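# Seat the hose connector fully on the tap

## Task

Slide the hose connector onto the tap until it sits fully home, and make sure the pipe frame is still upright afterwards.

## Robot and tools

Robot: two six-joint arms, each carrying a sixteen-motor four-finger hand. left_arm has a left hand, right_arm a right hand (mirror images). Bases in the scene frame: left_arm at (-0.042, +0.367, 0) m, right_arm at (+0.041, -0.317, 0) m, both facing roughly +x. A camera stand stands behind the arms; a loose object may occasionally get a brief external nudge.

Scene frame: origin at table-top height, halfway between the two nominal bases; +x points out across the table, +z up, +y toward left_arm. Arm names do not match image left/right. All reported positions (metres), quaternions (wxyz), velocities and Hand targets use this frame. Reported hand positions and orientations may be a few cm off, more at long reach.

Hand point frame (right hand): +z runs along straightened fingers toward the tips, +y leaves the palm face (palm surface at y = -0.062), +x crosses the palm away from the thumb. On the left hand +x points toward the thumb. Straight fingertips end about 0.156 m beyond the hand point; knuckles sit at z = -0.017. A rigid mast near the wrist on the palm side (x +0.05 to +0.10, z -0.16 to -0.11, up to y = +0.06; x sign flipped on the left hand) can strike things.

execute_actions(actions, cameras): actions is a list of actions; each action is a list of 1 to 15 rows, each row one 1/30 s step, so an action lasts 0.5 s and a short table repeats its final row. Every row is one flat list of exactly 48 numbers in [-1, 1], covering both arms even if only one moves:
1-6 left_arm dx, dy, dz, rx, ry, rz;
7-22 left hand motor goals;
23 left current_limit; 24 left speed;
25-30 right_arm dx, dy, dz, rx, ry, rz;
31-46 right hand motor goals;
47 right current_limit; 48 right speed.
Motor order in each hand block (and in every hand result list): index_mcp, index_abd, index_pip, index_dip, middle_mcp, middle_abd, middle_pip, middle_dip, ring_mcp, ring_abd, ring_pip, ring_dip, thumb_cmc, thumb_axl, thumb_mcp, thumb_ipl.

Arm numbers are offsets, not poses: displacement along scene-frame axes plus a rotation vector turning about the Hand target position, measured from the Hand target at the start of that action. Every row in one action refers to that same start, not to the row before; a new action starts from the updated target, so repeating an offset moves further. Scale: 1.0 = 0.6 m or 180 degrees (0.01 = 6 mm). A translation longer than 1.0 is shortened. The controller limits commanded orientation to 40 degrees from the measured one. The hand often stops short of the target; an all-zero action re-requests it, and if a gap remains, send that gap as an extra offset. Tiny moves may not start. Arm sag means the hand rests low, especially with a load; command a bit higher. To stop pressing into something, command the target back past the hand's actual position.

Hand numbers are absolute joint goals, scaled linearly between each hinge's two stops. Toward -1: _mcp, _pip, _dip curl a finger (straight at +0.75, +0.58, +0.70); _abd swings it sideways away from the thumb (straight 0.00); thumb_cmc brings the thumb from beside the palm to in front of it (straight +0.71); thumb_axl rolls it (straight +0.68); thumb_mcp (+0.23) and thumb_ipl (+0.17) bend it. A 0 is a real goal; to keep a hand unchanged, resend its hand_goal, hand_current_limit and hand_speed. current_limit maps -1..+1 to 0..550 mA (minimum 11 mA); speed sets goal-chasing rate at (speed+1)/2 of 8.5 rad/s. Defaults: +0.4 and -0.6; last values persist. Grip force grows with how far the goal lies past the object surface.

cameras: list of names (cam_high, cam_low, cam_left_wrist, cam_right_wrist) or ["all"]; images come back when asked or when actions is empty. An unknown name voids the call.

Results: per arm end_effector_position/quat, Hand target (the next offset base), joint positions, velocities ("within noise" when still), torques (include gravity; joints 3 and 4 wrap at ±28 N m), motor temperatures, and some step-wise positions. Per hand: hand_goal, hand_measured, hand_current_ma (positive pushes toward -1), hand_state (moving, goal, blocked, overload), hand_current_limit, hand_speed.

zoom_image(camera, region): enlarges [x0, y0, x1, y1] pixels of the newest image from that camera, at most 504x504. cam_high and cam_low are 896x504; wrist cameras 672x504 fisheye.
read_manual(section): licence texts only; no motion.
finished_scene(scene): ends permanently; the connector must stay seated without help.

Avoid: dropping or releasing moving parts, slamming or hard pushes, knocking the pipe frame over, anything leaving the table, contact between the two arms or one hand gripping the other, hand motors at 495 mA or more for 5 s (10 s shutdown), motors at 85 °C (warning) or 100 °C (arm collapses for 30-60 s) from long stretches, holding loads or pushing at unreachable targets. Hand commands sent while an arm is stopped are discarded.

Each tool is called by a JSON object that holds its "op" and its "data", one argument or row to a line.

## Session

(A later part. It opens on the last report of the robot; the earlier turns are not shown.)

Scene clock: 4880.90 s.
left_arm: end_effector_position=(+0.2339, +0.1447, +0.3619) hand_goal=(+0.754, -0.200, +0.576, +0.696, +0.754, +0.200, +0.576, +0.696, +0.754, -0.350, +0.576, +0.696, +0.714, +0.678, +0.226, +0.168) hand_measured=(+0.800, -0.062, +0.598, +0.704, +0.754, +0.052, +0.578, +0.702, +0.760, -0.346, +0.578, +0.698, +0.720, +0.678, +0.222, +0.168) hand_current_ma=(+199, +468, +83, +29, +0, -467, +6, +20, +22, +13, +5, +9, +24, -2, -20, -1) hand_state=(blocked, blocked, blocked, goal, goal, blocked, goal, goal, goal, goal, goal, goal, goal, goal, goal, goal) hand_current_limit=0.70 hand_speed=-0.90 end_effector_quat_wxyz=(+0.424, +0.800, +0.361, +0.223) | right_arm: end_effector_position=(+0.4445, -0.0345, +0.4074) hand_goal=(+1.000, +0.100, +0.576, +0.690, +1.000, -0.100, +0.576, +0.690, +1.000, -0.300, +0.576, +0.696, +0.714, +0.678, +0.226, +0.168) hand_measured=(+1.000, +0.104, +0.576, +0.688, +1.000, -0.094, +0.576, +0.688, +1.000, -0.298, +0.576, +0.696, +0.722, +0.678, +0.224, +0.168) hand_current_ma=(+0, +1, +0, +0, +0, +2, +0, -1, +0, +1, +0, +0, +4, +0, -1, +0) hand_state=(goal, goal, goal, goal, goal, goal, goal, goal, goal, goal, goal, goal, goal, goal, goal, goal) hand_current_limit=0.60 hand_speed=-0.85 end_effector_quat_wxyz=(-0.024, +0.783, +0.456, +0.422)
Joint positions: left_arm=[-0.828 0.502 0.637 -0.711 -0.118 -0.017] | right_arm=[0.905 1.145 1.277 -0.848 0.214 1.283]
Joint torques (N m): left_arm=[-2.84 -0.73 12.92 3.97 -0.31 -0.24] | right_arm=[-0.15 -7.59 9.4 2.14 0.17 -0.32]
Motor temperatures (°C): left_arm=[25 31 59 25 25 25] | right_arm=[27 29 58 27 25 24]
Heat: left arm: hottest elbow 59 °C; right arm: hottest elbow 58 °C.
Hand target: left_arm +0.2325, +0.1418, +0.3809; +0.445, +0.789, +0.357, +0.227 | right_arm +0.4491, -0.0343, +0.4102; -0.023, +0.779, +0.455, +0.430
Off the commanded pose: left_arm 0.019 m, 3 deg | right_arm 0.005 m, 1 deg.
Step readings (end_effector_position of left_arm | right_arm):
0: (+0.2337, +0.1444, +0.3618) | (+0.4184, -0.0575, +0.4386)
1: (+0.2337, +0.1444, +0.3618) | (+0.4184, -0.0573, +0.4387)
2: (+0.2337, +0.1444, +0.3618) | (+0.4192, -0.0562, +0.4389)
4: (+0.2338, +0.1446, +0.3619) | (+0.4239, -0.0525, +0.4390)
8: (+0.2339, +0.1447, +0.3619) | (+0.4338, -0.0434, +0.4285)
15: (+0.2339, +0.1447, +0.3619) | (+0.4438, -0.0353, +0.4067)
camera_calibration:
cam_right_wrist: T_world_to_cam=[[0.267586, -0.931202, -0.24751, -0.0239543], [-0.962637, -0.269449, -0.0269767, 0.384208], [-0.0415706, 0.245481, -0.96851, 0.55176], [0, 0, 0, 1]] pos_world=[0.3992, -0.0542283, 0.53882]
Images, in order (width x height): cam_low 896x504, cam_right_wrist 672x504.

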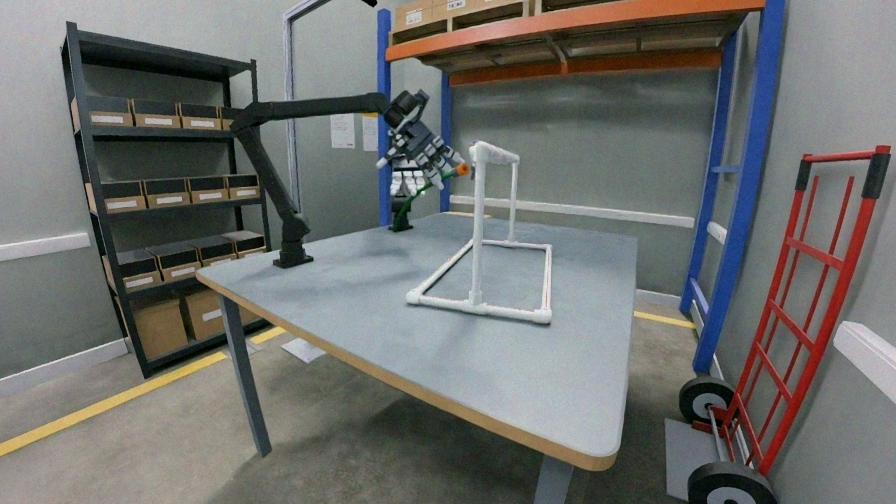

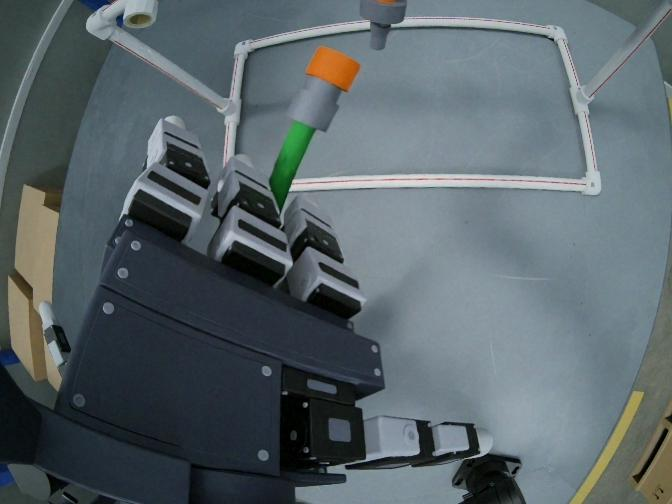

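{"op": "execute_actions", "data": {
  "actions": [],
  "cameras": ["cam_high", "cam_left_wrist", "cam_right_wrist"]
}}

{"op": "zoom_image", "data": {
  "camera": "cam_high",
  "region": [360, 80, 500, 240]
}}

{"op": "zoom_image", "data": {
  "camera": "cam_right_wrist",
  "region": [190, 120, 360, 260]
}}

{"op": "zoom_image", "data": {
  "camera": "cam_low",
  "region": [410, 140, 480, 200]
}}

Scene clock: 5006.27 s.
left_arm: end_effector_position=(+0.2339, +0.1447, +0.3619) hand_goal=(+0.754, -0.200, +0.576, +0.696, +0.754, +0.200, +0.576, +0.696, +0.754, -0.350, +0.576, +0.696, +0.714, +0.678, +0.226, +0.168) hand_measured=(+0.800, -0.062, +0.598, +0.704, +0.754, +0.052, +0.578, +0.702, +0.760, -0.346, +0.578, +0.698, +0.720, +0.678, +0.222, +0.168) hand_current_ma=(+199, +468, +83, +29, +0, -467, +6, +20, +22, +13, +5, +9, +24, -2, -20, -1) hand_state=(blocked, blocked, blocked, goal, goal, blocked, goal, goal, goal, goal, goal, goal, goal, goal, goal, goal) hand_current_limit=0.70 hand_speed=-0.90 end_effector_quat_wxyz=(+0.424, +0.800, +0.361, +0.223) | right_arm: end_effector_position=(+0.4445, -0.0345, +0.4074) hand_goal=(+1.000, +0.100, +0.576, +0.690, +1.000, -0.100, +0.576, +0.690, +1.000, -0.300, +0.576, +0.696, +0.714, +0.678, +0.226, +0.168) hand_measured=(+1.000, +0.104, +0.576, +0.688, +1.000, -0.094, +0.576, +0.688, +1.000, -0.298, +0.576, +0.696, +0.722, +0.678, +0.224, +0.168) hand_current_ma=(+0, +1, +0, +0, +0, +2, +0, -1, +0, +1, +0, +0, +4, +0, -1, +0) hand_state=(goal, goal, goal, goal, goal, goal, goal, goal, goal, goal, goal, goal, goal, goal, goal, goal) hand_current_limit=0.60 hand_speed=-0.85 end_effector_quat_wxyz=(-0.024, +0.783, +0.456, +0.422)
Joint positions: left_arm=[-0.828 0.502 0.637 -0.711 -0.118 -0.017] | right_arm=[0.905 1.145 1.277 -0.848 0.214 1.283]
Joint velocities: within noise
Joint torques (N m): left_arm=[-2.78 -0.67 12.92 4 -0.3 -0.24] | right_arm=[0.26 -7.47 9.51 2.25 0.18 -0.32]
Motor temperatures (°C): left_arm=[25 31 59 25 25 25] | right_arm=[27 30 56 27 25 24]
Heat: left arm: hottest elbow 59 °C; right arm: hottest elbow 56 °C.
Hand target: left_arm +0.2325, +0.1418, +0.3809; +0.445, +0.789, +0.357, +0.227 | right_arm +0.4491, -0.0344, +0.4102; -0.023, +0.780, +0.455, +0.430
Off the commanded pose: left_arm 0.019 m, 3 deg | right_arm 0.005 m, 1 deg.
camera_calibration:
cam_left_wrist: T_world_to_cam=[[-0.751492, -0.326807, -0.573112, 0.399302], [-0.39462, 0.918821, -0.00649635, -0.0856343], [0.52871, 0.221279, -0.819452, 0.268217], [0, 0, 0, 1]] pos_world=[0.12447, 0.149826, 0.448079]
cam_right_wrist: T_world_to_cam=[[0.267586, -0.931202, -0.24751, -0.0239543], [-0.962637, -0.269449, -0.0269767, 0.384208], [-0.0415706, 0.245481, -0.96851, 0.55176], [0, 0, 0, 1]] pos_world=[0.3992, -0.0542283, 0.53882]
Images, in order (width x height): cam_high 896x504, cam_left_wrist 672x504, cam_right_wrist 672x504.

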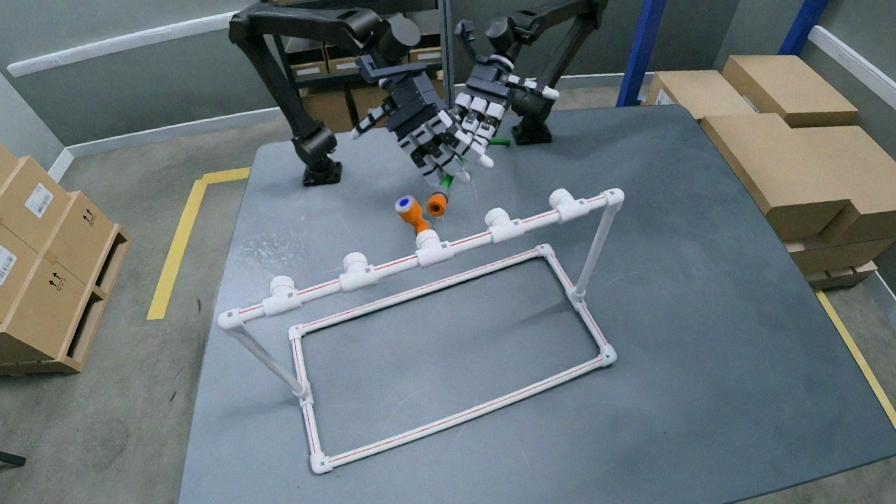

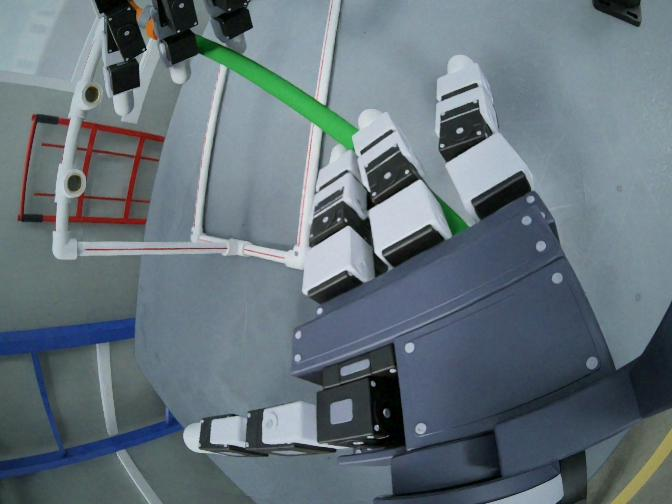

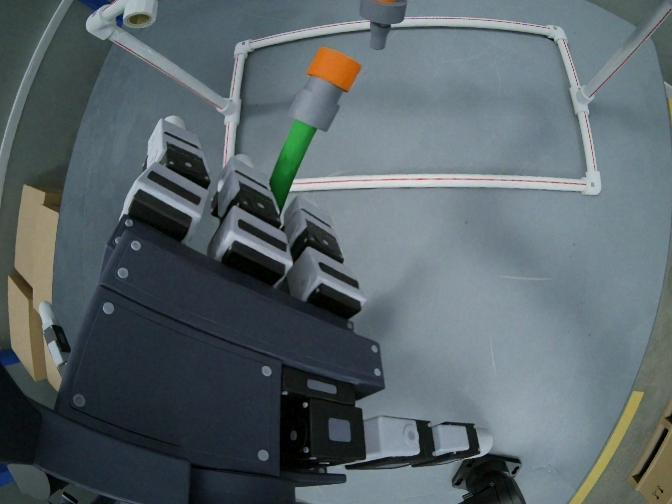

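Scaled by 3.150 from the camera's 896x504 image, which has a finer 1280x720 frame.

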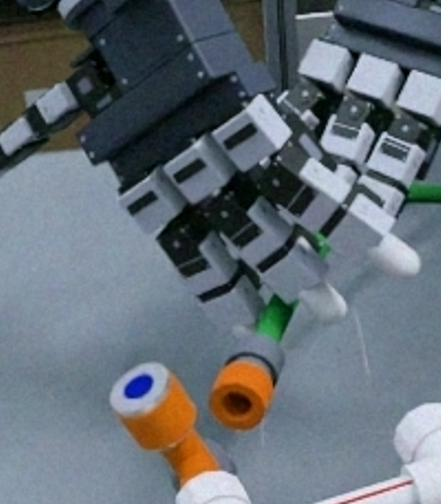

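Scaled by 2.965 from the camera's 672x504 image, which has a finer 960x720 frame.

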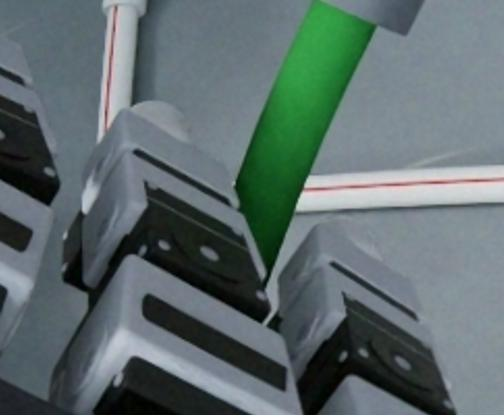

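This scene's latest camera images include none from cam_low. They are from: cam_high, cam_left_wrist, cam_right_wrist. cam_low's image comes with the result of a call that names it in "cameras".

{"op": "execute_actions", "data": {
  "actions": [
    [[0,0,0,0,0,0,0.754,-0.2,0.576,0.696,0.754,0.2,0.576,0.696,0.754,-0.35,0.576,0.696,0.714,0.678,0.226,0.168,0.7,-0.9,0.0327,-0.0318,-0.0082,0,0,0,1.0,0.1,0.576,0.69,1.0,-0.1,0.576,0.69,1.0,-0.3,0.576,0.696,0.714,0.678,0.226,0.168,0.6,-0.85]]
  ],
  "cameras": ["cam_right_wrist","cam_low","cam_high"]
}}

{"op": "zoom_image", "data": {
  "camera": "cam_right_wrist",
  "region": [180, 40, 420, 260]
}}

{"op": "zoom_image", "data": {
  "camera": "cam_low",
  "region": [370, 120, 480, 230]
}}

{"op": "zoom_image", "data": {
  "camera": "cam_high",
  "region": [360, 80, 500, 240]
}}

Scene clock: 5030.47 s.
left_arm: end_effector_position=(+0.2338, +0.1446, +0.3619) hand_goal=(+0.754, -0.200, +0.576, +0.696, +0.754, +0.200, +0.576, +0.696, +0.754, -0.350, +0.576, +0.696, +0.714, +0.678, +0.226, +0.168) hand_measured=(+0.800, -0.062, +0.598, +0.704, +0.754, +0.052, +0.578, +0.702, +0.760, -0.346, +0.578, +0.698, +0.720, +0.678, +0.222, +0.168) hand_current_ma=(+202, +468, +84, +29, +0, -467, +6, +20, +22, +13, +5, +9, +24, -2, -20, -1) hand_state=(blocked, blocked, blocked, goal, goal, blocked, goal, goal, goal, goal, goal, goal, goal, goal, goal, goal) hand_current_limit=0.70 hand_speed=-0.90 end_effector_quat_wxyz=(+0.424, +0.800, +0.361, +0.223) | right_arm: end_effector_position=(+0.4675, -0.0556, +0.4038) hand_goal=(+1.000, +0.100, +0.576, +0.690, +1.000, -0.100, +0.576, +0.690, +1.000, -0.300, +0.576, +0.696, +0.714, +0.678, +0.226, +0.168) hand_measured=(+1.000, +0.104, +0.576, +0.688, +1.000, -0.096, +0.576, +0.688, +1.000, -0.298, +0.576, +0.696, +0.722, +0.678, +0.224, +0.168) hand_current_ma=(+0, +1, +0, +0, +0, +1, +0, -1, +0, +1, +0, +0, +4, +0, -1, +0) hand_state=(goal, goal, goal, goal, goal, goal, goal, goal, goal, goal, goal, goal, goal, goal, goal, goal) hand_current_limit=0.60 hand_speed=-0.85 end_effector_quat_wxyz=(-0.023, +0.785, +0.451, +0.423)
Joint positions: left_arm=[-0.828 0.502 0.637 -0.711 -0.118 -0.017] | right_arm=[0.821 1.145 1.265 -0.826 0.156 1.235]
Joint torques (N m): left_arm=[-2.9 -0.73 12.9 4.01 -0.3 -0.23] | right_arm=[1.03 -8.53 8.9 2.26 0.09 -0.28]
Motor temperatures (°C): left_arm=[25 31 59 25 25 25] | right_arm=[27 30 55 27 25 24]
Heat: left arm: hottest elbow 59 °C; right arm: hottest elbow 55 °C.
Hand target: left_arm +0.2325, +0.1418, +0.3809; +0.445, +0.789, +0.357, +0.227 | right_arm +0.4688, -0.0535, +0.4051; -0.023, +0.780, +0.455, +0.430
Off the commanded pose: left_arm 0.019 m, 3 deg | right_arm 0.003 m, 1 deg.
Step readings (end_effector_position of left_arm | right_arm):
0: (+0.2339, +0.1447, +0.3619) | (+0.4445, -0.0345, +0.4074)
1: (+0.2339, +0.1447, +0.3619) | (+0.4446, -0.0344, +0.4074)
2: (+0.2339, +0.1447, +0.3619) | (+0.4455, -0.0340, +0.4070)
4: (+0.2339, +0.1447, +0.3619) | (+0.4491, -0.0349, +0.4060)
8: (+0.2339, +0.1447, +0.3619) | (+0.4613, -0.0492, +0.4037)
15: (+0.2338, +0.1446, +0.3619) | (+0.4673, -0.0560, +0.4034)
camera_calibration:
cam_right_wrist: T_world_to_cam=[[0.259213, -0.932986, -0.249692, -0.0459282], [-0.965038, -0.260603, -0.0280821, 0.402558], [-0.0388701, 0.248241, -0.967918, 0.553021], [0, 0, 0, 1]] pos_world=[0.421885, -0.0752251, 0.535116]
Images, in order (width x height): cam_high 896x504, cam_low 896x504, cam_right_wrist 672x504.

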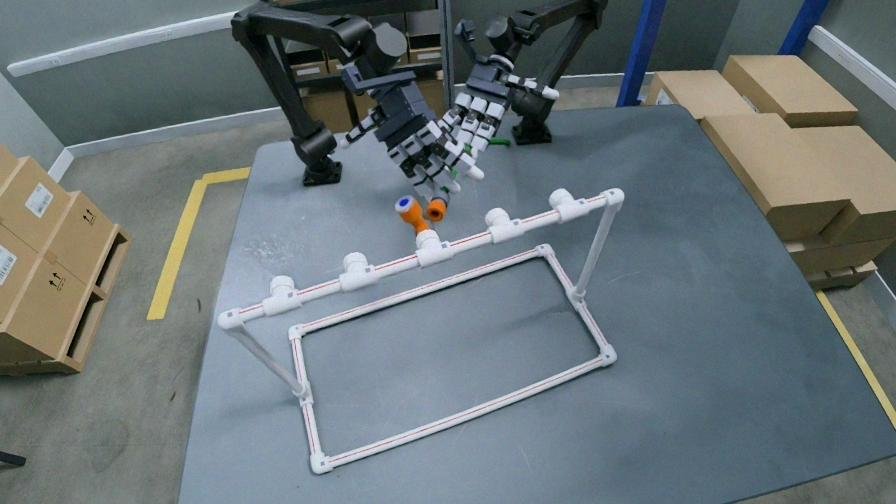

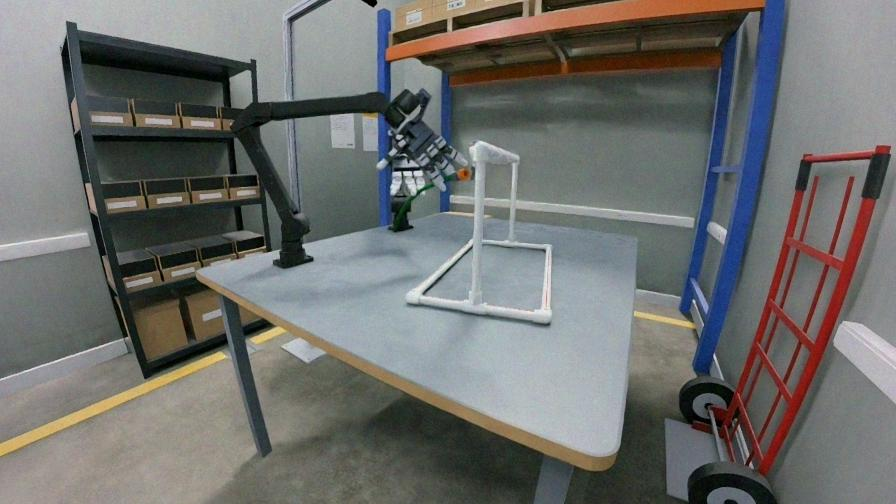

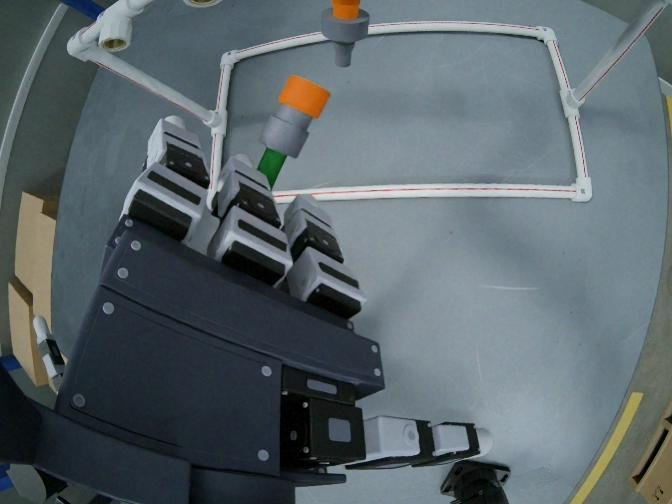

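Scaled by 2.100 from the camera's 672x504 image, which has a finer 960x720 frame.

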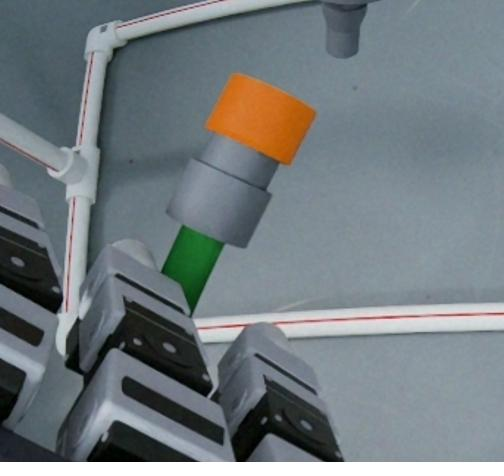

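Scaled by 4.582 from the camera's 896x504 image, which has a finer 1280x720 frame.

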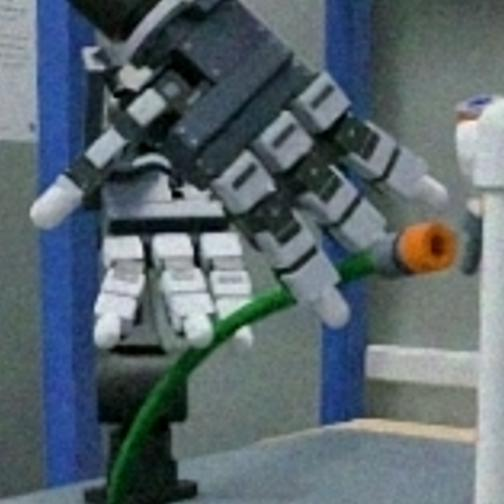

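Scaled by 3.150 from the camera's 896x504 image, which has a finer 1280x720 frame.

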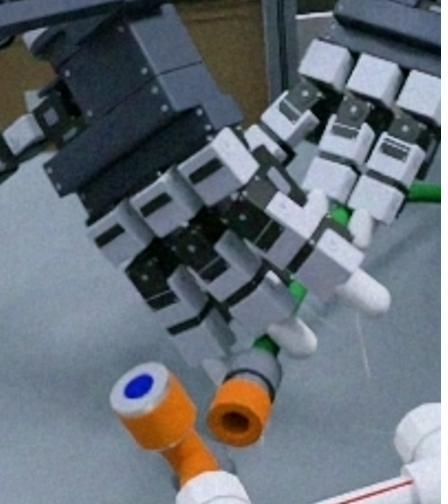

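{"op": "execute_actions", "data": {
  "actions": [
    [[0,0,0,0,0,0,0.754,-0.2,0.576,0.696,0.754,0.2,0.576,0.696,0.754,-0.35,0.576,0.696,0.714,0.678,0.226,0.168,0.7,-0.9,-0.0125,0.024,0.0125,0,0,0,1.0,0.27,0.576,0.69,1.0,-0.25,0.576,0.69,1.0,-0.45,0.576,0.696,0.714,0.678,0.226,0.168,0.6,-0.85]]
  ],
  "cameras": ["cam_right_wrist"]
}}

{"op": "zoom_image", "data": {
  "camera": "cam_right_wrist",
  "region": [180, 40, 420, 260]
}}

Scene clock: 5085.80 s.
left_arm: end_effector_position=(+0.2338, +0.1446, +0.3619) hand_goal=(+0.754, -0.200, +0.576, +0.696, +0.754, +0.200, +0.576, +0.696, +0.754, -0.350, +0.576, +0.696, +0.714, +0.678, +0.226, +0.168) hand_measured=(+0.800, -0.062, +0.598, +0.704, +0.754, +0.052, +0.578, +0.702, +0.760, -0.346, +0.578, +0.698, +0.720, +0.678, +0.222, +0.168) hand_current_ma=(+203, +468, +85, +29, +0, -467, +6, +20, +22, +13, +5, +9, +24, -2, -20, -1) hand_state=(blocked, blocked, blocked, goal, goal, blocked, goal, goal, goal, goal, goal, goal, goal, goal, goal, goal) hand_current_limit=0.70 hand_speed=-0.90 end_effector_quat_wxyz=(+0.424, +0.800, +0.361, +0.223) | right_arm: end_effector_position=(+0.4584, -0.0439, +0.4056) hand_goal=(+1.000, +0.270, +0.576, +0.690, +1.000, -0.250, +0.576, +0.690, +1.000, -0.450, +0.576, +0.696, +0.714, +0.678, +0.226, +0.168) hand_measured=(+1.000, +0.268, +0.576, +0.688, +1.000, -0.240, +0.576, +0.688, +1.000, -0.438, +0.576, +0.696, +0.722, +0.678, +0.224, +0.168) hand_current_ma=(+0, +0, +0, +0, +0, +6, +0, -1, +0, +7, +0, +0, +4, +0, -1, +0) hand_state=(goal, goal, goal, goal, goal, goal, goal, goal, goal, goal, goal, goal, goal, goal, goal, goal) hand_current_limit=0.60 hand_speed=-0.85 end_effector_quat_wxyz=(-0.020, +0.779, +0.460, +0.425)
Joint positions: left_arm=[-0.828 0.502 0.637 -0.711 -0.118 -0.017] | right_arm=[0.86 1.145 1.265 -0.826 0.184 1.237]
Joint torques (N m): left_arm=[-2.84 -0.73 12.89 4.03 -0.3 -0.24] | right_arm=[1.14 -7 11.51 1.43 0.32 -0.02]
Motor temperatures (°C): left_arm=[25 31 60 25 25 25] | right_arm=[27 30 54 27 25 24]
Heat: left arm: hottest elbow 60 °C; right arm: hottest elbow 54 °C.
Hand target: left_arm +0.2325, +0.1418, +0.3809; +0.445, +0.789, +0.357, +0.227 | right_arm +0.4612, -0.0391, +0.4126; -0.023, +0.780, +0.455, +0.430
Off the commanded pose: left_arm 0.019 m, 3 deg | right_arm 0.009 m, 1 deg.
Step readings (end_effector_position of left_arm | right_arm):
0: (+0.2338, +0.1446, +0.3619) | (+0.4675, -0.0556, +0.4038)
1: (+0.2338, +0.1446, +0.3619) | (+0.4675, -0.0556, +0.4038)
2: (+0.2338, +0.1446, +0.3619) | (+0.4674, -0.0555, +0.4040)
4: (+0.2338, +0.1446, +0.3619) | (+0.4664, -0.0552, +0.4050)
8: (+0.2338, +0.1446, +0.3619) | (+0.4615, -0.0482, +0.4056)
15: (+0.2338, +0.1446, +0.3619) | (+0.4584, -0.0438, +0.4057)
camera_calibration:
cam_right_wrist: T_world_to_cam=[[0.277524, -0.931074, -0.236815, -0.0457854], [-0.960194, -0.276956, -0.0363613, 0.39725], [-0.0317321, 0.237479, -0.970874, 0.549107], [0, 0, 0, 1]] pos_world=[0.411568, -0.0630103, 0.536716]
Images, in order (width x height): cam_right_wrist 672x504.

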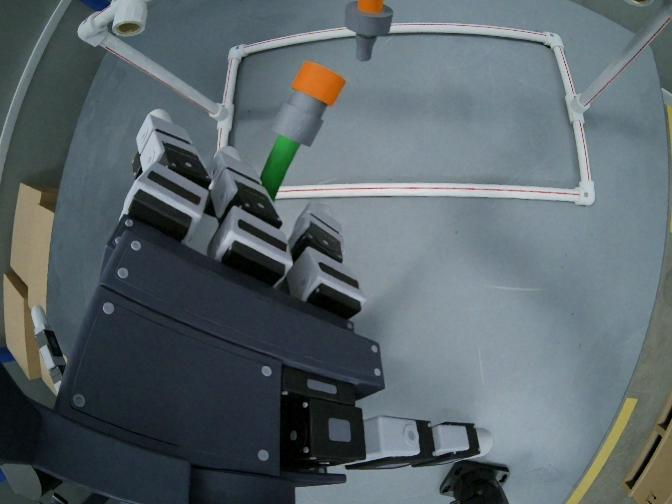

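Scaled by 2.100 from the camera's 672x504 image, which has a finer 960x720 frame.

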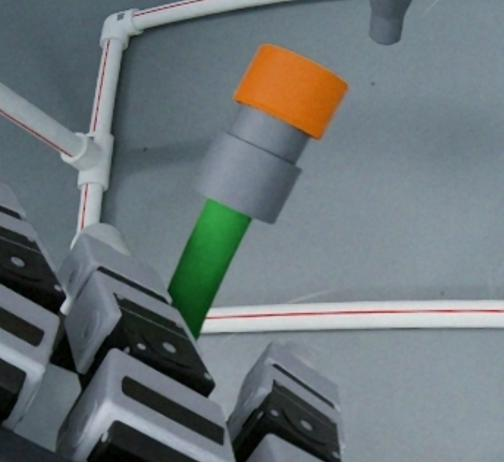

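{"op": "execute_actions", "data": {
  "actions": [
    [[0,0,0,0,0,0,0.754,-0.2,0.576,0.696,0.754,0.2,0.576,0.696,0.754,-0.35,0.576,0.696,0.714,0.678,0.226,0.168,0.7,-0.9,0.0235,0.0427,-0.0228,0,0,0,1.0,0.27,0.576,0.69,1.0,-0.25,0.576,0.69,1.0,-0.45,0.576,0.696,0.714,0.678,0.226,0.168,0.6,-0.85]]
  ],
  "cameras": ["cam_right_wrist","cam_low"]
}}

{"op": "zoom_image", "data": {
  "camera": "cam_right_wrist",
  "region": [180, 40, 420, 260]
}}

{"op": "zoom_image", "data": {
  "camera": "cam_low",
  "region": [380, 120, 490, 230]
}}

Scene clock: 5102.90 s.
left_arm: end_effector_position=(+0.2338, +0.1446, +0.3619) hand_goal=(+0.754, -0.200, +0.576, +0.696, +0.754, +0.200, +0.576, +0.696, +0.754, -0.350, +0.576, +0.696, +0.714, +0.678, +0.226, +0.168) hand_measured=(+0.800, -0.062, +0.598, +0.704, +0.754, +0.054, +0.578, +0.702, +0.760, -0.346, +0.578, +0.698, +0.720, +0.678, +0.222, +0.168) hand_current_ma=(+206, +468, +87, +32, +0, -467, +6, +20, +22, +13, +5, +9, +24, -2, -20, -1) hand_state=(blocked, blocked, blocked, goal, goal, blocked, goal, goal, goal, goal, goal, goal, goal, goal, goal, goal) hand_current_limit=0.70 hand_speed=-0.90 end_effector_quat_wxyz=(+0.424, +0.800, +0.361, +0.223) | right_arm: end_effector_position=(+0.4716, -0.0216, +0.3719) hand_goal=(+1.000, +0.270, +0.576, +0.690, +1.000, -0.250, +0.576, +0.690, +1.000, -0.450, +0.576, +0.696, +0.714, +0.678, +0.226, +0.168) hand_measured=(+1.000, +0.268, +0.576, +0.688, +1.000, -0.242, +0.576, +0.688, +1.000, -0.438, +0.576, +0.696, +0.722, +0.678, +0.224, +0.168) hand_current_ma=(+0, +0, +0, +0, +0, +4, +0, -1, +0, +7, +0, +0, +4, +0, -1, +0) hand_state=(goal, goal, goal, goal, goal, goal, goal, goal, goal, goal, goal, goal, goal, goal, goal, goal) hand_current_limit=0.60 hand_speed=-0.85 end_effector_quat_wxyz=(-0.012, +0.787, +0.467, +0.403)
Joint positions: left_arm=[-0.828 0.502 0.637 -0.711 -0.118 -0.017] | right_arm=[0.875 1.227 1.265 -0.798 0.197 1.249]
Joint torques (N m): left_arm=[-2.78 -0.62 12.89 3.97 -0.31 -0.24] | right_arm=[2.26 -8.88 12.78 2.04 0.34 -0.02]
Motor temperatures (°C): left_arm=[25 31 60 25 25 25] | right_arm=[27 30 57 27 25 24]
Heat: left arm: hottest elbow 60 °C; right arm: hottest elbow 57 °C.
Hand target: left_arm +0.2325, +0.1418, +0.3809; +0.445, +0.789, +0.357, +0.227 | right_arm +0.4753, -0.0134, +0.3989; -0.023, +0.779, +0.455, +0.430
Off the commanded pose: left_arm 0.019 m, 3 deg | right_arm 0.028 m, 4 deg.
Step readings (end_effector_position of left_arm | right_arm):
0: (+0.2338, +0.1446, +0.3619) | (+0.4584, -0.0439, +0.4056)
1: (+0.2338, +0.1446, +0.3619) | (+0.4585, -0.0439, +0.4055)
2: (+0.2338, +0.1446, +0.3619) | (+0.4588, -0.0438, +0.4047)
4: (+0.2338, +0.1446, +0.3619) | (+0.4601, -0.0407, +0.4022)
8: (+0.2338, +0.1446, +0.3619) | (+0.4666, -0.0302, +0.3878)
15: (+0.2338, +0.1446, +0.3619) | (+0.4715, -0.0223, +0.3715)
camera_calibration:
cam_right_wrist: T_world_to_cam=[[0.267744, -0.940249, -0.210344, -0.0420437], [-0.961298, -0.27541, 0.00747203, 0.399131], [-0.0649563, 0.200203, -0.977599, 0.528782], [0, 0, 0, 1]] pos_world=[0.429289, -0.0354707, 0.505111]
Images, in order (width x height): cam_low 896x504, cam_right_wrist 672x504.

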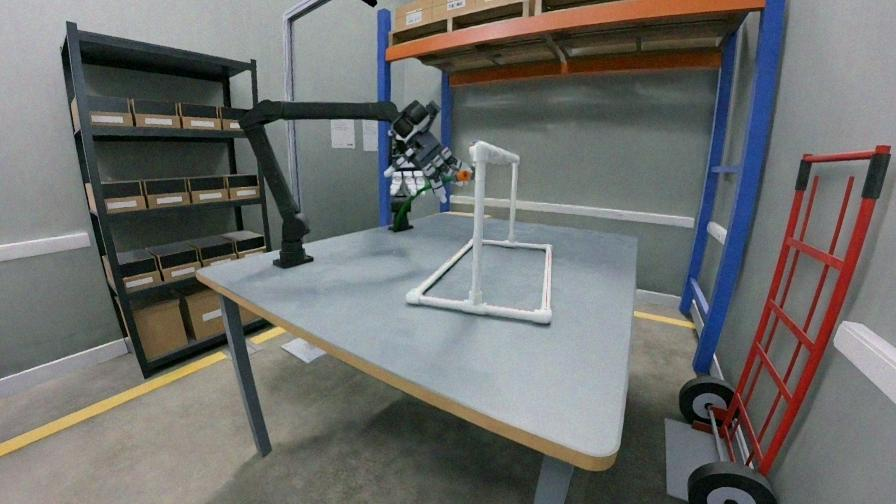

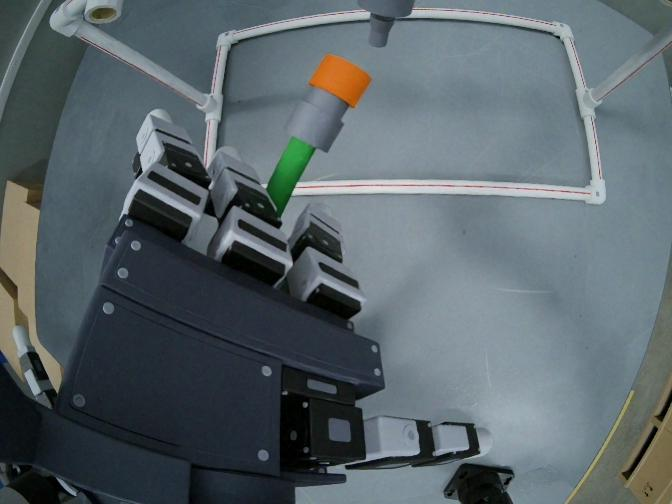

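Scaled by 2.100 from the camera's 672x504 image, which has a finer 960x720 frame.

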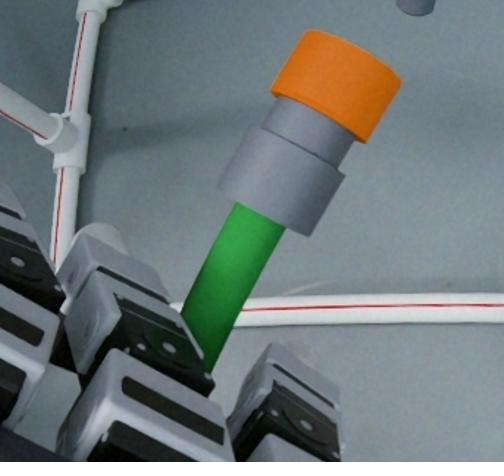

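Scaled by 4.582 from the camera's 896x504 image, which has a finer 1280x720 frame.

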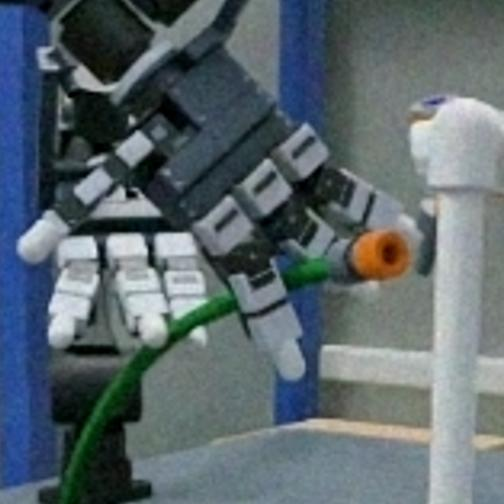

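{"op": "execute_actions", "data": {
  "actions": [
    [[0,0,0,0,0,0,0.754,-0.2,0.576,0.696,0.754,0.2,0.576,0.696,0.754,-0.35,0.576,0.696,0.714,0.678,0.226,0.168,0.7,-0.9,0.0142,0.0243,-0.0197,0,0,0,1.0,0.27,0.576,0.69,1.0,-0.25,0.576,0.69,1.0,-0.45,0.576,0.696,0.714,0.678,0.226,0.168,0.6,-0.85]]
  ],
  "cameras": ["cam_right_wrist","cam_low"]
}}

{"op": "zoom_image", "data": {
  "camera": "cam_right_wrist",
  "region": [180, 40, 420, 260]
}}

{"op": "zoom_image", "data": {
  "camera": "cam_low",
  "region": [380, 120, 490, 230]
}}

Scene clock: 5141.10 s.
left_arm: end_effector_position=(+0.2338, +0.1446, +0.3619) hand_goal=(+0.754, -0.200, +0.576, +0.696, +0.754, +0.200, +0.576, +0.696, +0.754, -0.350, +0.576, +0.696, +0.714, +0.678, +0.226, +0.168) hand_measured=(+0.800, -0.062, +0.598, +0.704, +0.754, +0.054, +0.578, +0.702, +0.760, -0.346, +0.578, +0.698, +0.720, +0.678, +0.222, +0.168) hand_current_ma=(+207, +468, +87, +32, +0, -467, +6, +20, +22, +13, +5, +9, +24, -2, -20, -1) hand_state=(blocked, blocked, blocked, goal, goal, blocked, goal, goal, goal, goal, goal, goal, goal, goal, goal, goal) hand_current_limit=0.70 hand_speed=-0.90 end_effector_quat_wxyz=(+0.424, +0.800, +0.361, +0.223) | right_arm: end_effector_position=(+0.4778, -0.0108, +0.3635) hand_goal=(+1.000, +0.270, +0.576, +0.690, +1.000, -0.250, +0.576, +0.690, +1.000, -0.450, +0.576, +0.696, +0.714, +0.678, +0.226, +0.168) hand_measured=(+1.000, +0.268, +0.576, +0.688, +1.000, -0.242, +0.576, +0.688, +1.000, -0.438, +0.576, +0.696, +0.722, +0.678, +0.224, +0.168) hand_current_ma=(+0, +0, +0, +0, +0, +4, +0, -1, +0, +7, +0, +0, +4, +0, -1, +0) hand_state=(goal, goal, goal, goal, goal, goal, goal, goal, goal, goal, goal, goal, goal, goal, goal, goal) hand_current_limit=0.60 hand_speed=-0.85 end_effector_quat_wxyz=(-0.013, +0.786, +0.466, +0.406)
Joint positions: left_arm=[-0.828 0.502 0.637 -0.711 -0.118 -0.017] | right_arm=[0.882 1.256 1.265 -0.763 0.203 1.254]
Joint torques (N m): left_arm=[-2.84 -0.73 12.9 4 -0.3 -0.23] | right_arm=[2.02 -8.76 13.3 2.22 0.35 0.01]
Motor temperatures (°C): left_arm=[25 31 60 25 25 25] | right_arm=[27 32 62 27 25 24]
Heat: left arm: hottest elbow 60 °C; right arm: hottest elbow 62 °C.
Hand target: left_arm +0.2325, +0.1418, +0.3809; +0.445, +0.789, +0.357, +0.227 | right_arm +0.4839, +0.0012, +0.3870; -0.023, +0.780, +0.455, +0.430
Off the commanded pose: left_arm 0.019 m, 3 deg | right_arm 0.027 m, 3 deg.
Step readings (end_effector_position of left_arm | right_arm):
0: (+0.2338, +0.1446, +0.3619) | (+0.4715, -0.0216, +0.3719)
1: (+0.2338, +0.1446, +0.3619) | (+0.4715, -0.0216, +0.3719)
2: (+0.2338, +0.1446, +0.3619) | (+0.4718, -0.0215, +0.3724)
4: (+0.2338, +0.1446, +0.3619) | (+0.4725, -0.0196, +0.3732)
8: (+0.2338, +0.1446, +0.3619) | (+0.4751, -0.0147, +0.3711)
15: (+0.2338, +0.1446, +0.3619) | (+0.4777, -0.0110, +0.3635)
camera_calibration:
cam_right_wrist: T_world_to_cam=[[0.267569, -0.939628, -0.213324, -0.0341555], [-0.961652, -0.274265, 0.00187144, 0.410454], [-0.0602658, 0.204643, -0.97698, 0.51634], [0, 0, 0, 1]] pos_world=[0.434971, -0.0251854, 0.4964]
Images, in order (width x height): cam_low 896x504, cam_right_wrist 672x504.

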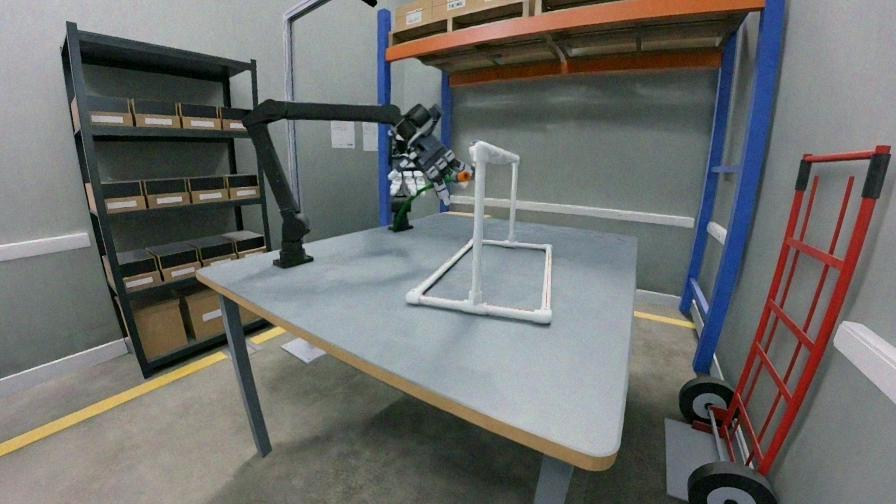

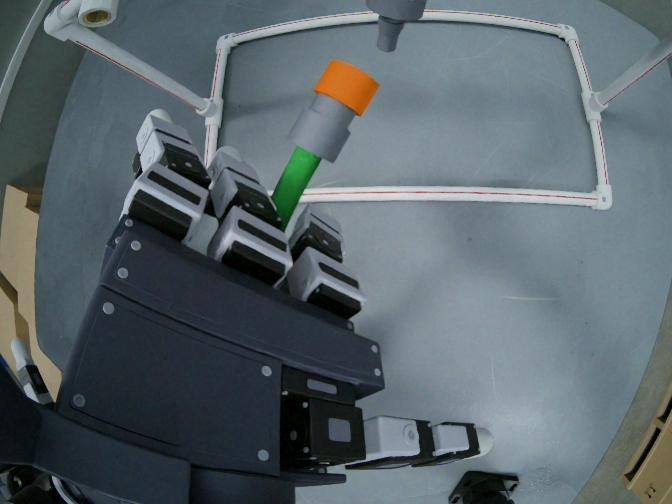

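Scaled by 2.100 from the camera's 672x504 image, which has a finer 960x720 frame.

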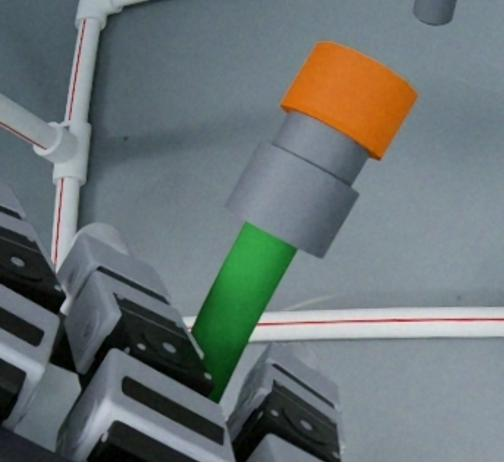

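Scaled by 4.582 from the camera's 896x504 image, which has a finer 1280x720 frame.

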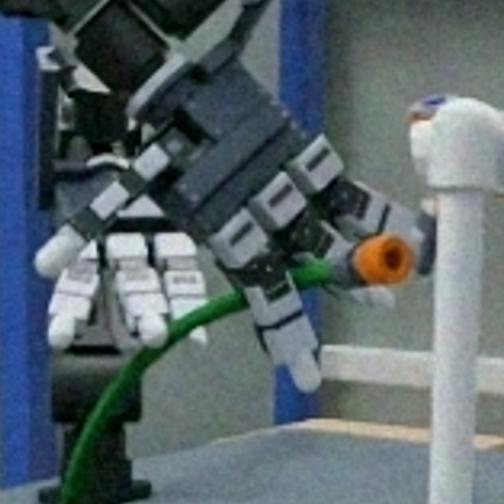

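{"op": "execute_actions", "data": {
  "actions": [
    [[0,0,0,0,0,0,0.754,-0.2,0.576,0.696,0.754,0.2,0.576,0.696,0.754,-0.35,0.576,0.696,0.714,0.678,0.226,0.168,0.7,-0.9,0.042,-0.018,0.006,0,0,0,1.0,0.27,0.576,0.69,1.0,-0.25,0.576,0.69,1.0,-0.45,0.576,0.696,0.714,0.678,0.226,0.168,0.6,-0.85]]
  ],
  "cameras": ["cam_right_wrist","cam_low"]
}}

{"op": "zoom_image", "data": {
  "camera": "cam_right_wrist",
  "region": [180, 40, 420, 260]
}}

{"op": "zoom_image", "data": {
  "camera": "cam_low",
  "region": [380, 120, 490, 230]
}}

Scene clock: 5156.87 s.
left_arm: end_effector_position=(+0.2338, +0.1446, +0.3618) hand_goal=(+0.754, -0.200, +0.576, +0.696, +0.754, +0.200, +0.576, +0.696, +0.754, -0.350, +0.576, +0.696, +0.714, +0.678, +0.226, +0.168) hand_measured=(+0.802, -0.062, +0.598, +0.704, +0.754, +0.054, +0.578, +0.702, +0.760, -0.346, +0.578, +0.698, +0.720, +0.678, +0.222, +0.168) hand_current_ma=(+210, +468, +89, +32, +1, -467, +6, +20, +22, +13, +5, +9, +24, -2, -20, -1) hand_state=(blocked, blocked, blocked, goal, goal, blocked, goal, goal, goal, goal, goal, goal, goal, goal, goal, goal) hand_current_limit=0.70 hand_speed=-0.90 end_effector_quat_wxyz=(+0.424, +0.800, +0.361, +0.223) | right_arm: end_effector_position=(+0.4954, -0.0212, +0.3603) hand_goal=(+1.000, +0.270, +0.576, +0.690, +1.000, -0.250, +0.576, +0.690, +1.000, -0.450, +0.576, +0.696, +0.714, +0.678, +0.226, +0.168) hand_measured=(+1.000, +0.268, +0.576, +0.688, +1.000, -0.242, +0.576, +0.688, +1.000, -0.438, +0.576, +0.696, +0.722, +0.678, +0.224, +0.168) hand_current_ma=(+0, +0, +0, +0, +0, +3, +0, -1, +0, +7, +0, +0, +4, +0, -1, +0) hand_state=(goal, goal, goal, goal, goal, goal, goal, goal, goal, goal, goal, goal, goal, goal, goal, goal) hand_current_limit=0.60 hand_speed=-0.85 end_effector_quat_wxyz=(-0.017, +0.792, +0.460, +0.402)
Joint positions: left_arm=[-0.828 0.502 0.637 -0.711 -0.118 -0.017] | right_arm=[0.832 1.272 1.277 -0.76 0.162 1.238]
Joint torques (N m): left_arm=[-2.84 -0.67 12.89 4.03 -0.31 -0.24] | right_arm=[0.5 -8.59 14.46 2.15 0.13 -0.34]
Motor temperatures (°C): left_arm=[25 31 60 25 25 25] | right_arm=[27 31 63 27 25 24]
Heat: left arm: hottest elbow 60 °C; right arm: hottest elbow 63 °C.
Hand target: left_arm +0.2326, +0.1418, +0.3809; +0.445, +0.789, +0.357, +0.227 | right_arm +0.5091, -0.0098, +0.3909; -0.023, +0.780, +0.455, +0.430
Off the commanded pose: left_arm 0.019 m, 3 deg | right_arm 0.035 m, 4 deg.
Step readings (end_effector_position of left_arm | right_arm):
0: (+0.2338, +0.1446, +0.3619) | (+0.4778, -0.0109, +0.3635)
1: (+0.2338, +0.1446, +0.3619) | (+0.4778, -0.0108, +0.3635)
2: (+0.2338, +0.1446, +0.3619) | (+0.4778, -0.0103, +0.3630)
4: (+0.2338, +0.1446, +0.3619) | (+0.4802, -0.0112, +0.3620)
8: (+0.2338, +0.1446, +0.3618) | (+0.4881, -0.0164, +0.3606)
15: (+0.2338, +0.1446, +0.3618) | (+0.4952, -0.0218, +0.3591)
camera_calibration:
cam_right_wrist: T_world_to_cam=[[0.255334, -0.940242, -0.225274, -0.0390142], [-0.964105, -0.265156, 0.0139471, 0.421561], [-0.0728465, 0.213627, -0.974196, 0.521944], [0, 0, 0, 1]] pos_world=[0.454412, -0.0364047, 0.493807]
Images, in order (width x height): cam_low 896x504, cam_right_wrist 672x504.

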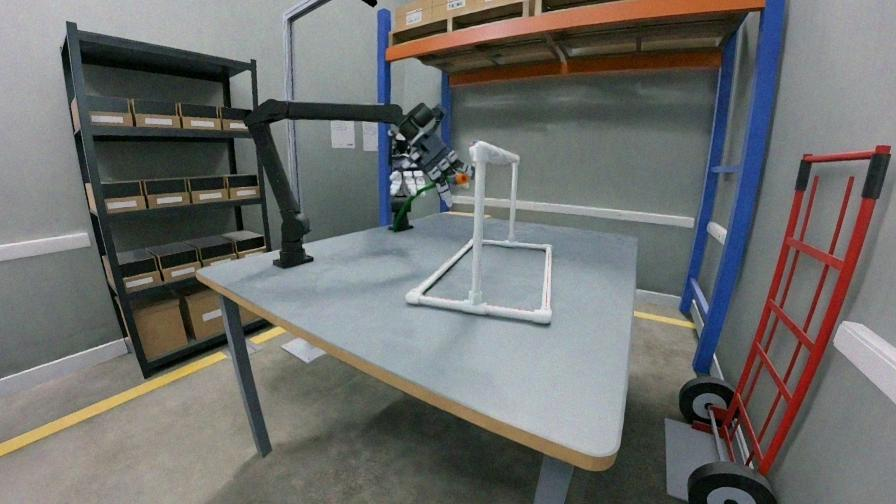

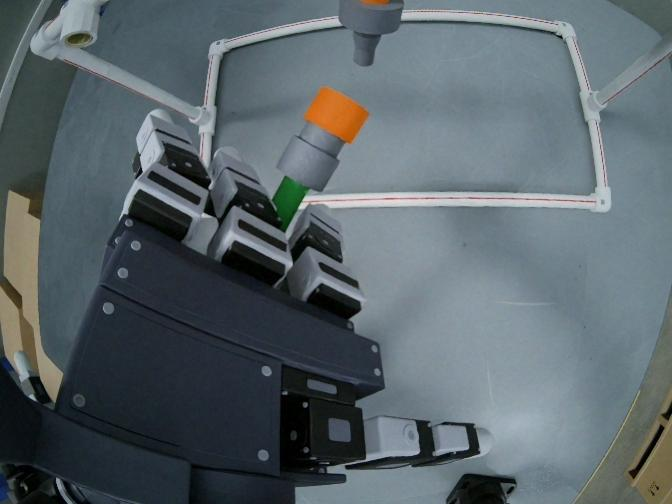

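Scaled by 2.100 from the camera's 672x504 image, which has a finer 960x720 frame.

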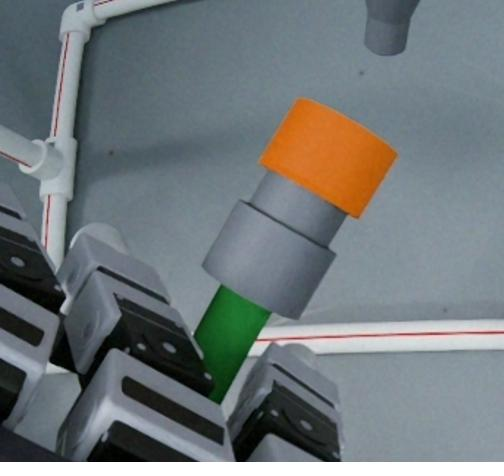

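Scaled by 4.582 from the camera's 896x504 image, which has a finer 1280x720 frame.

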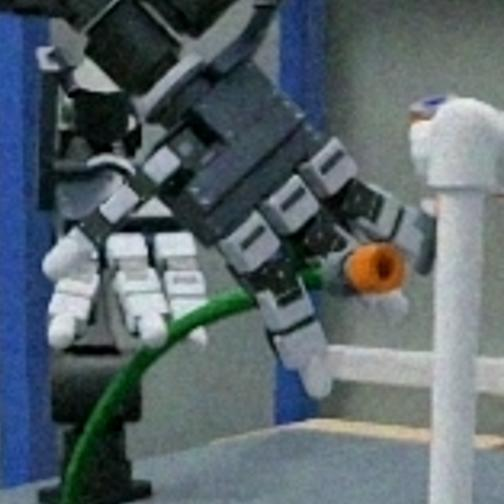

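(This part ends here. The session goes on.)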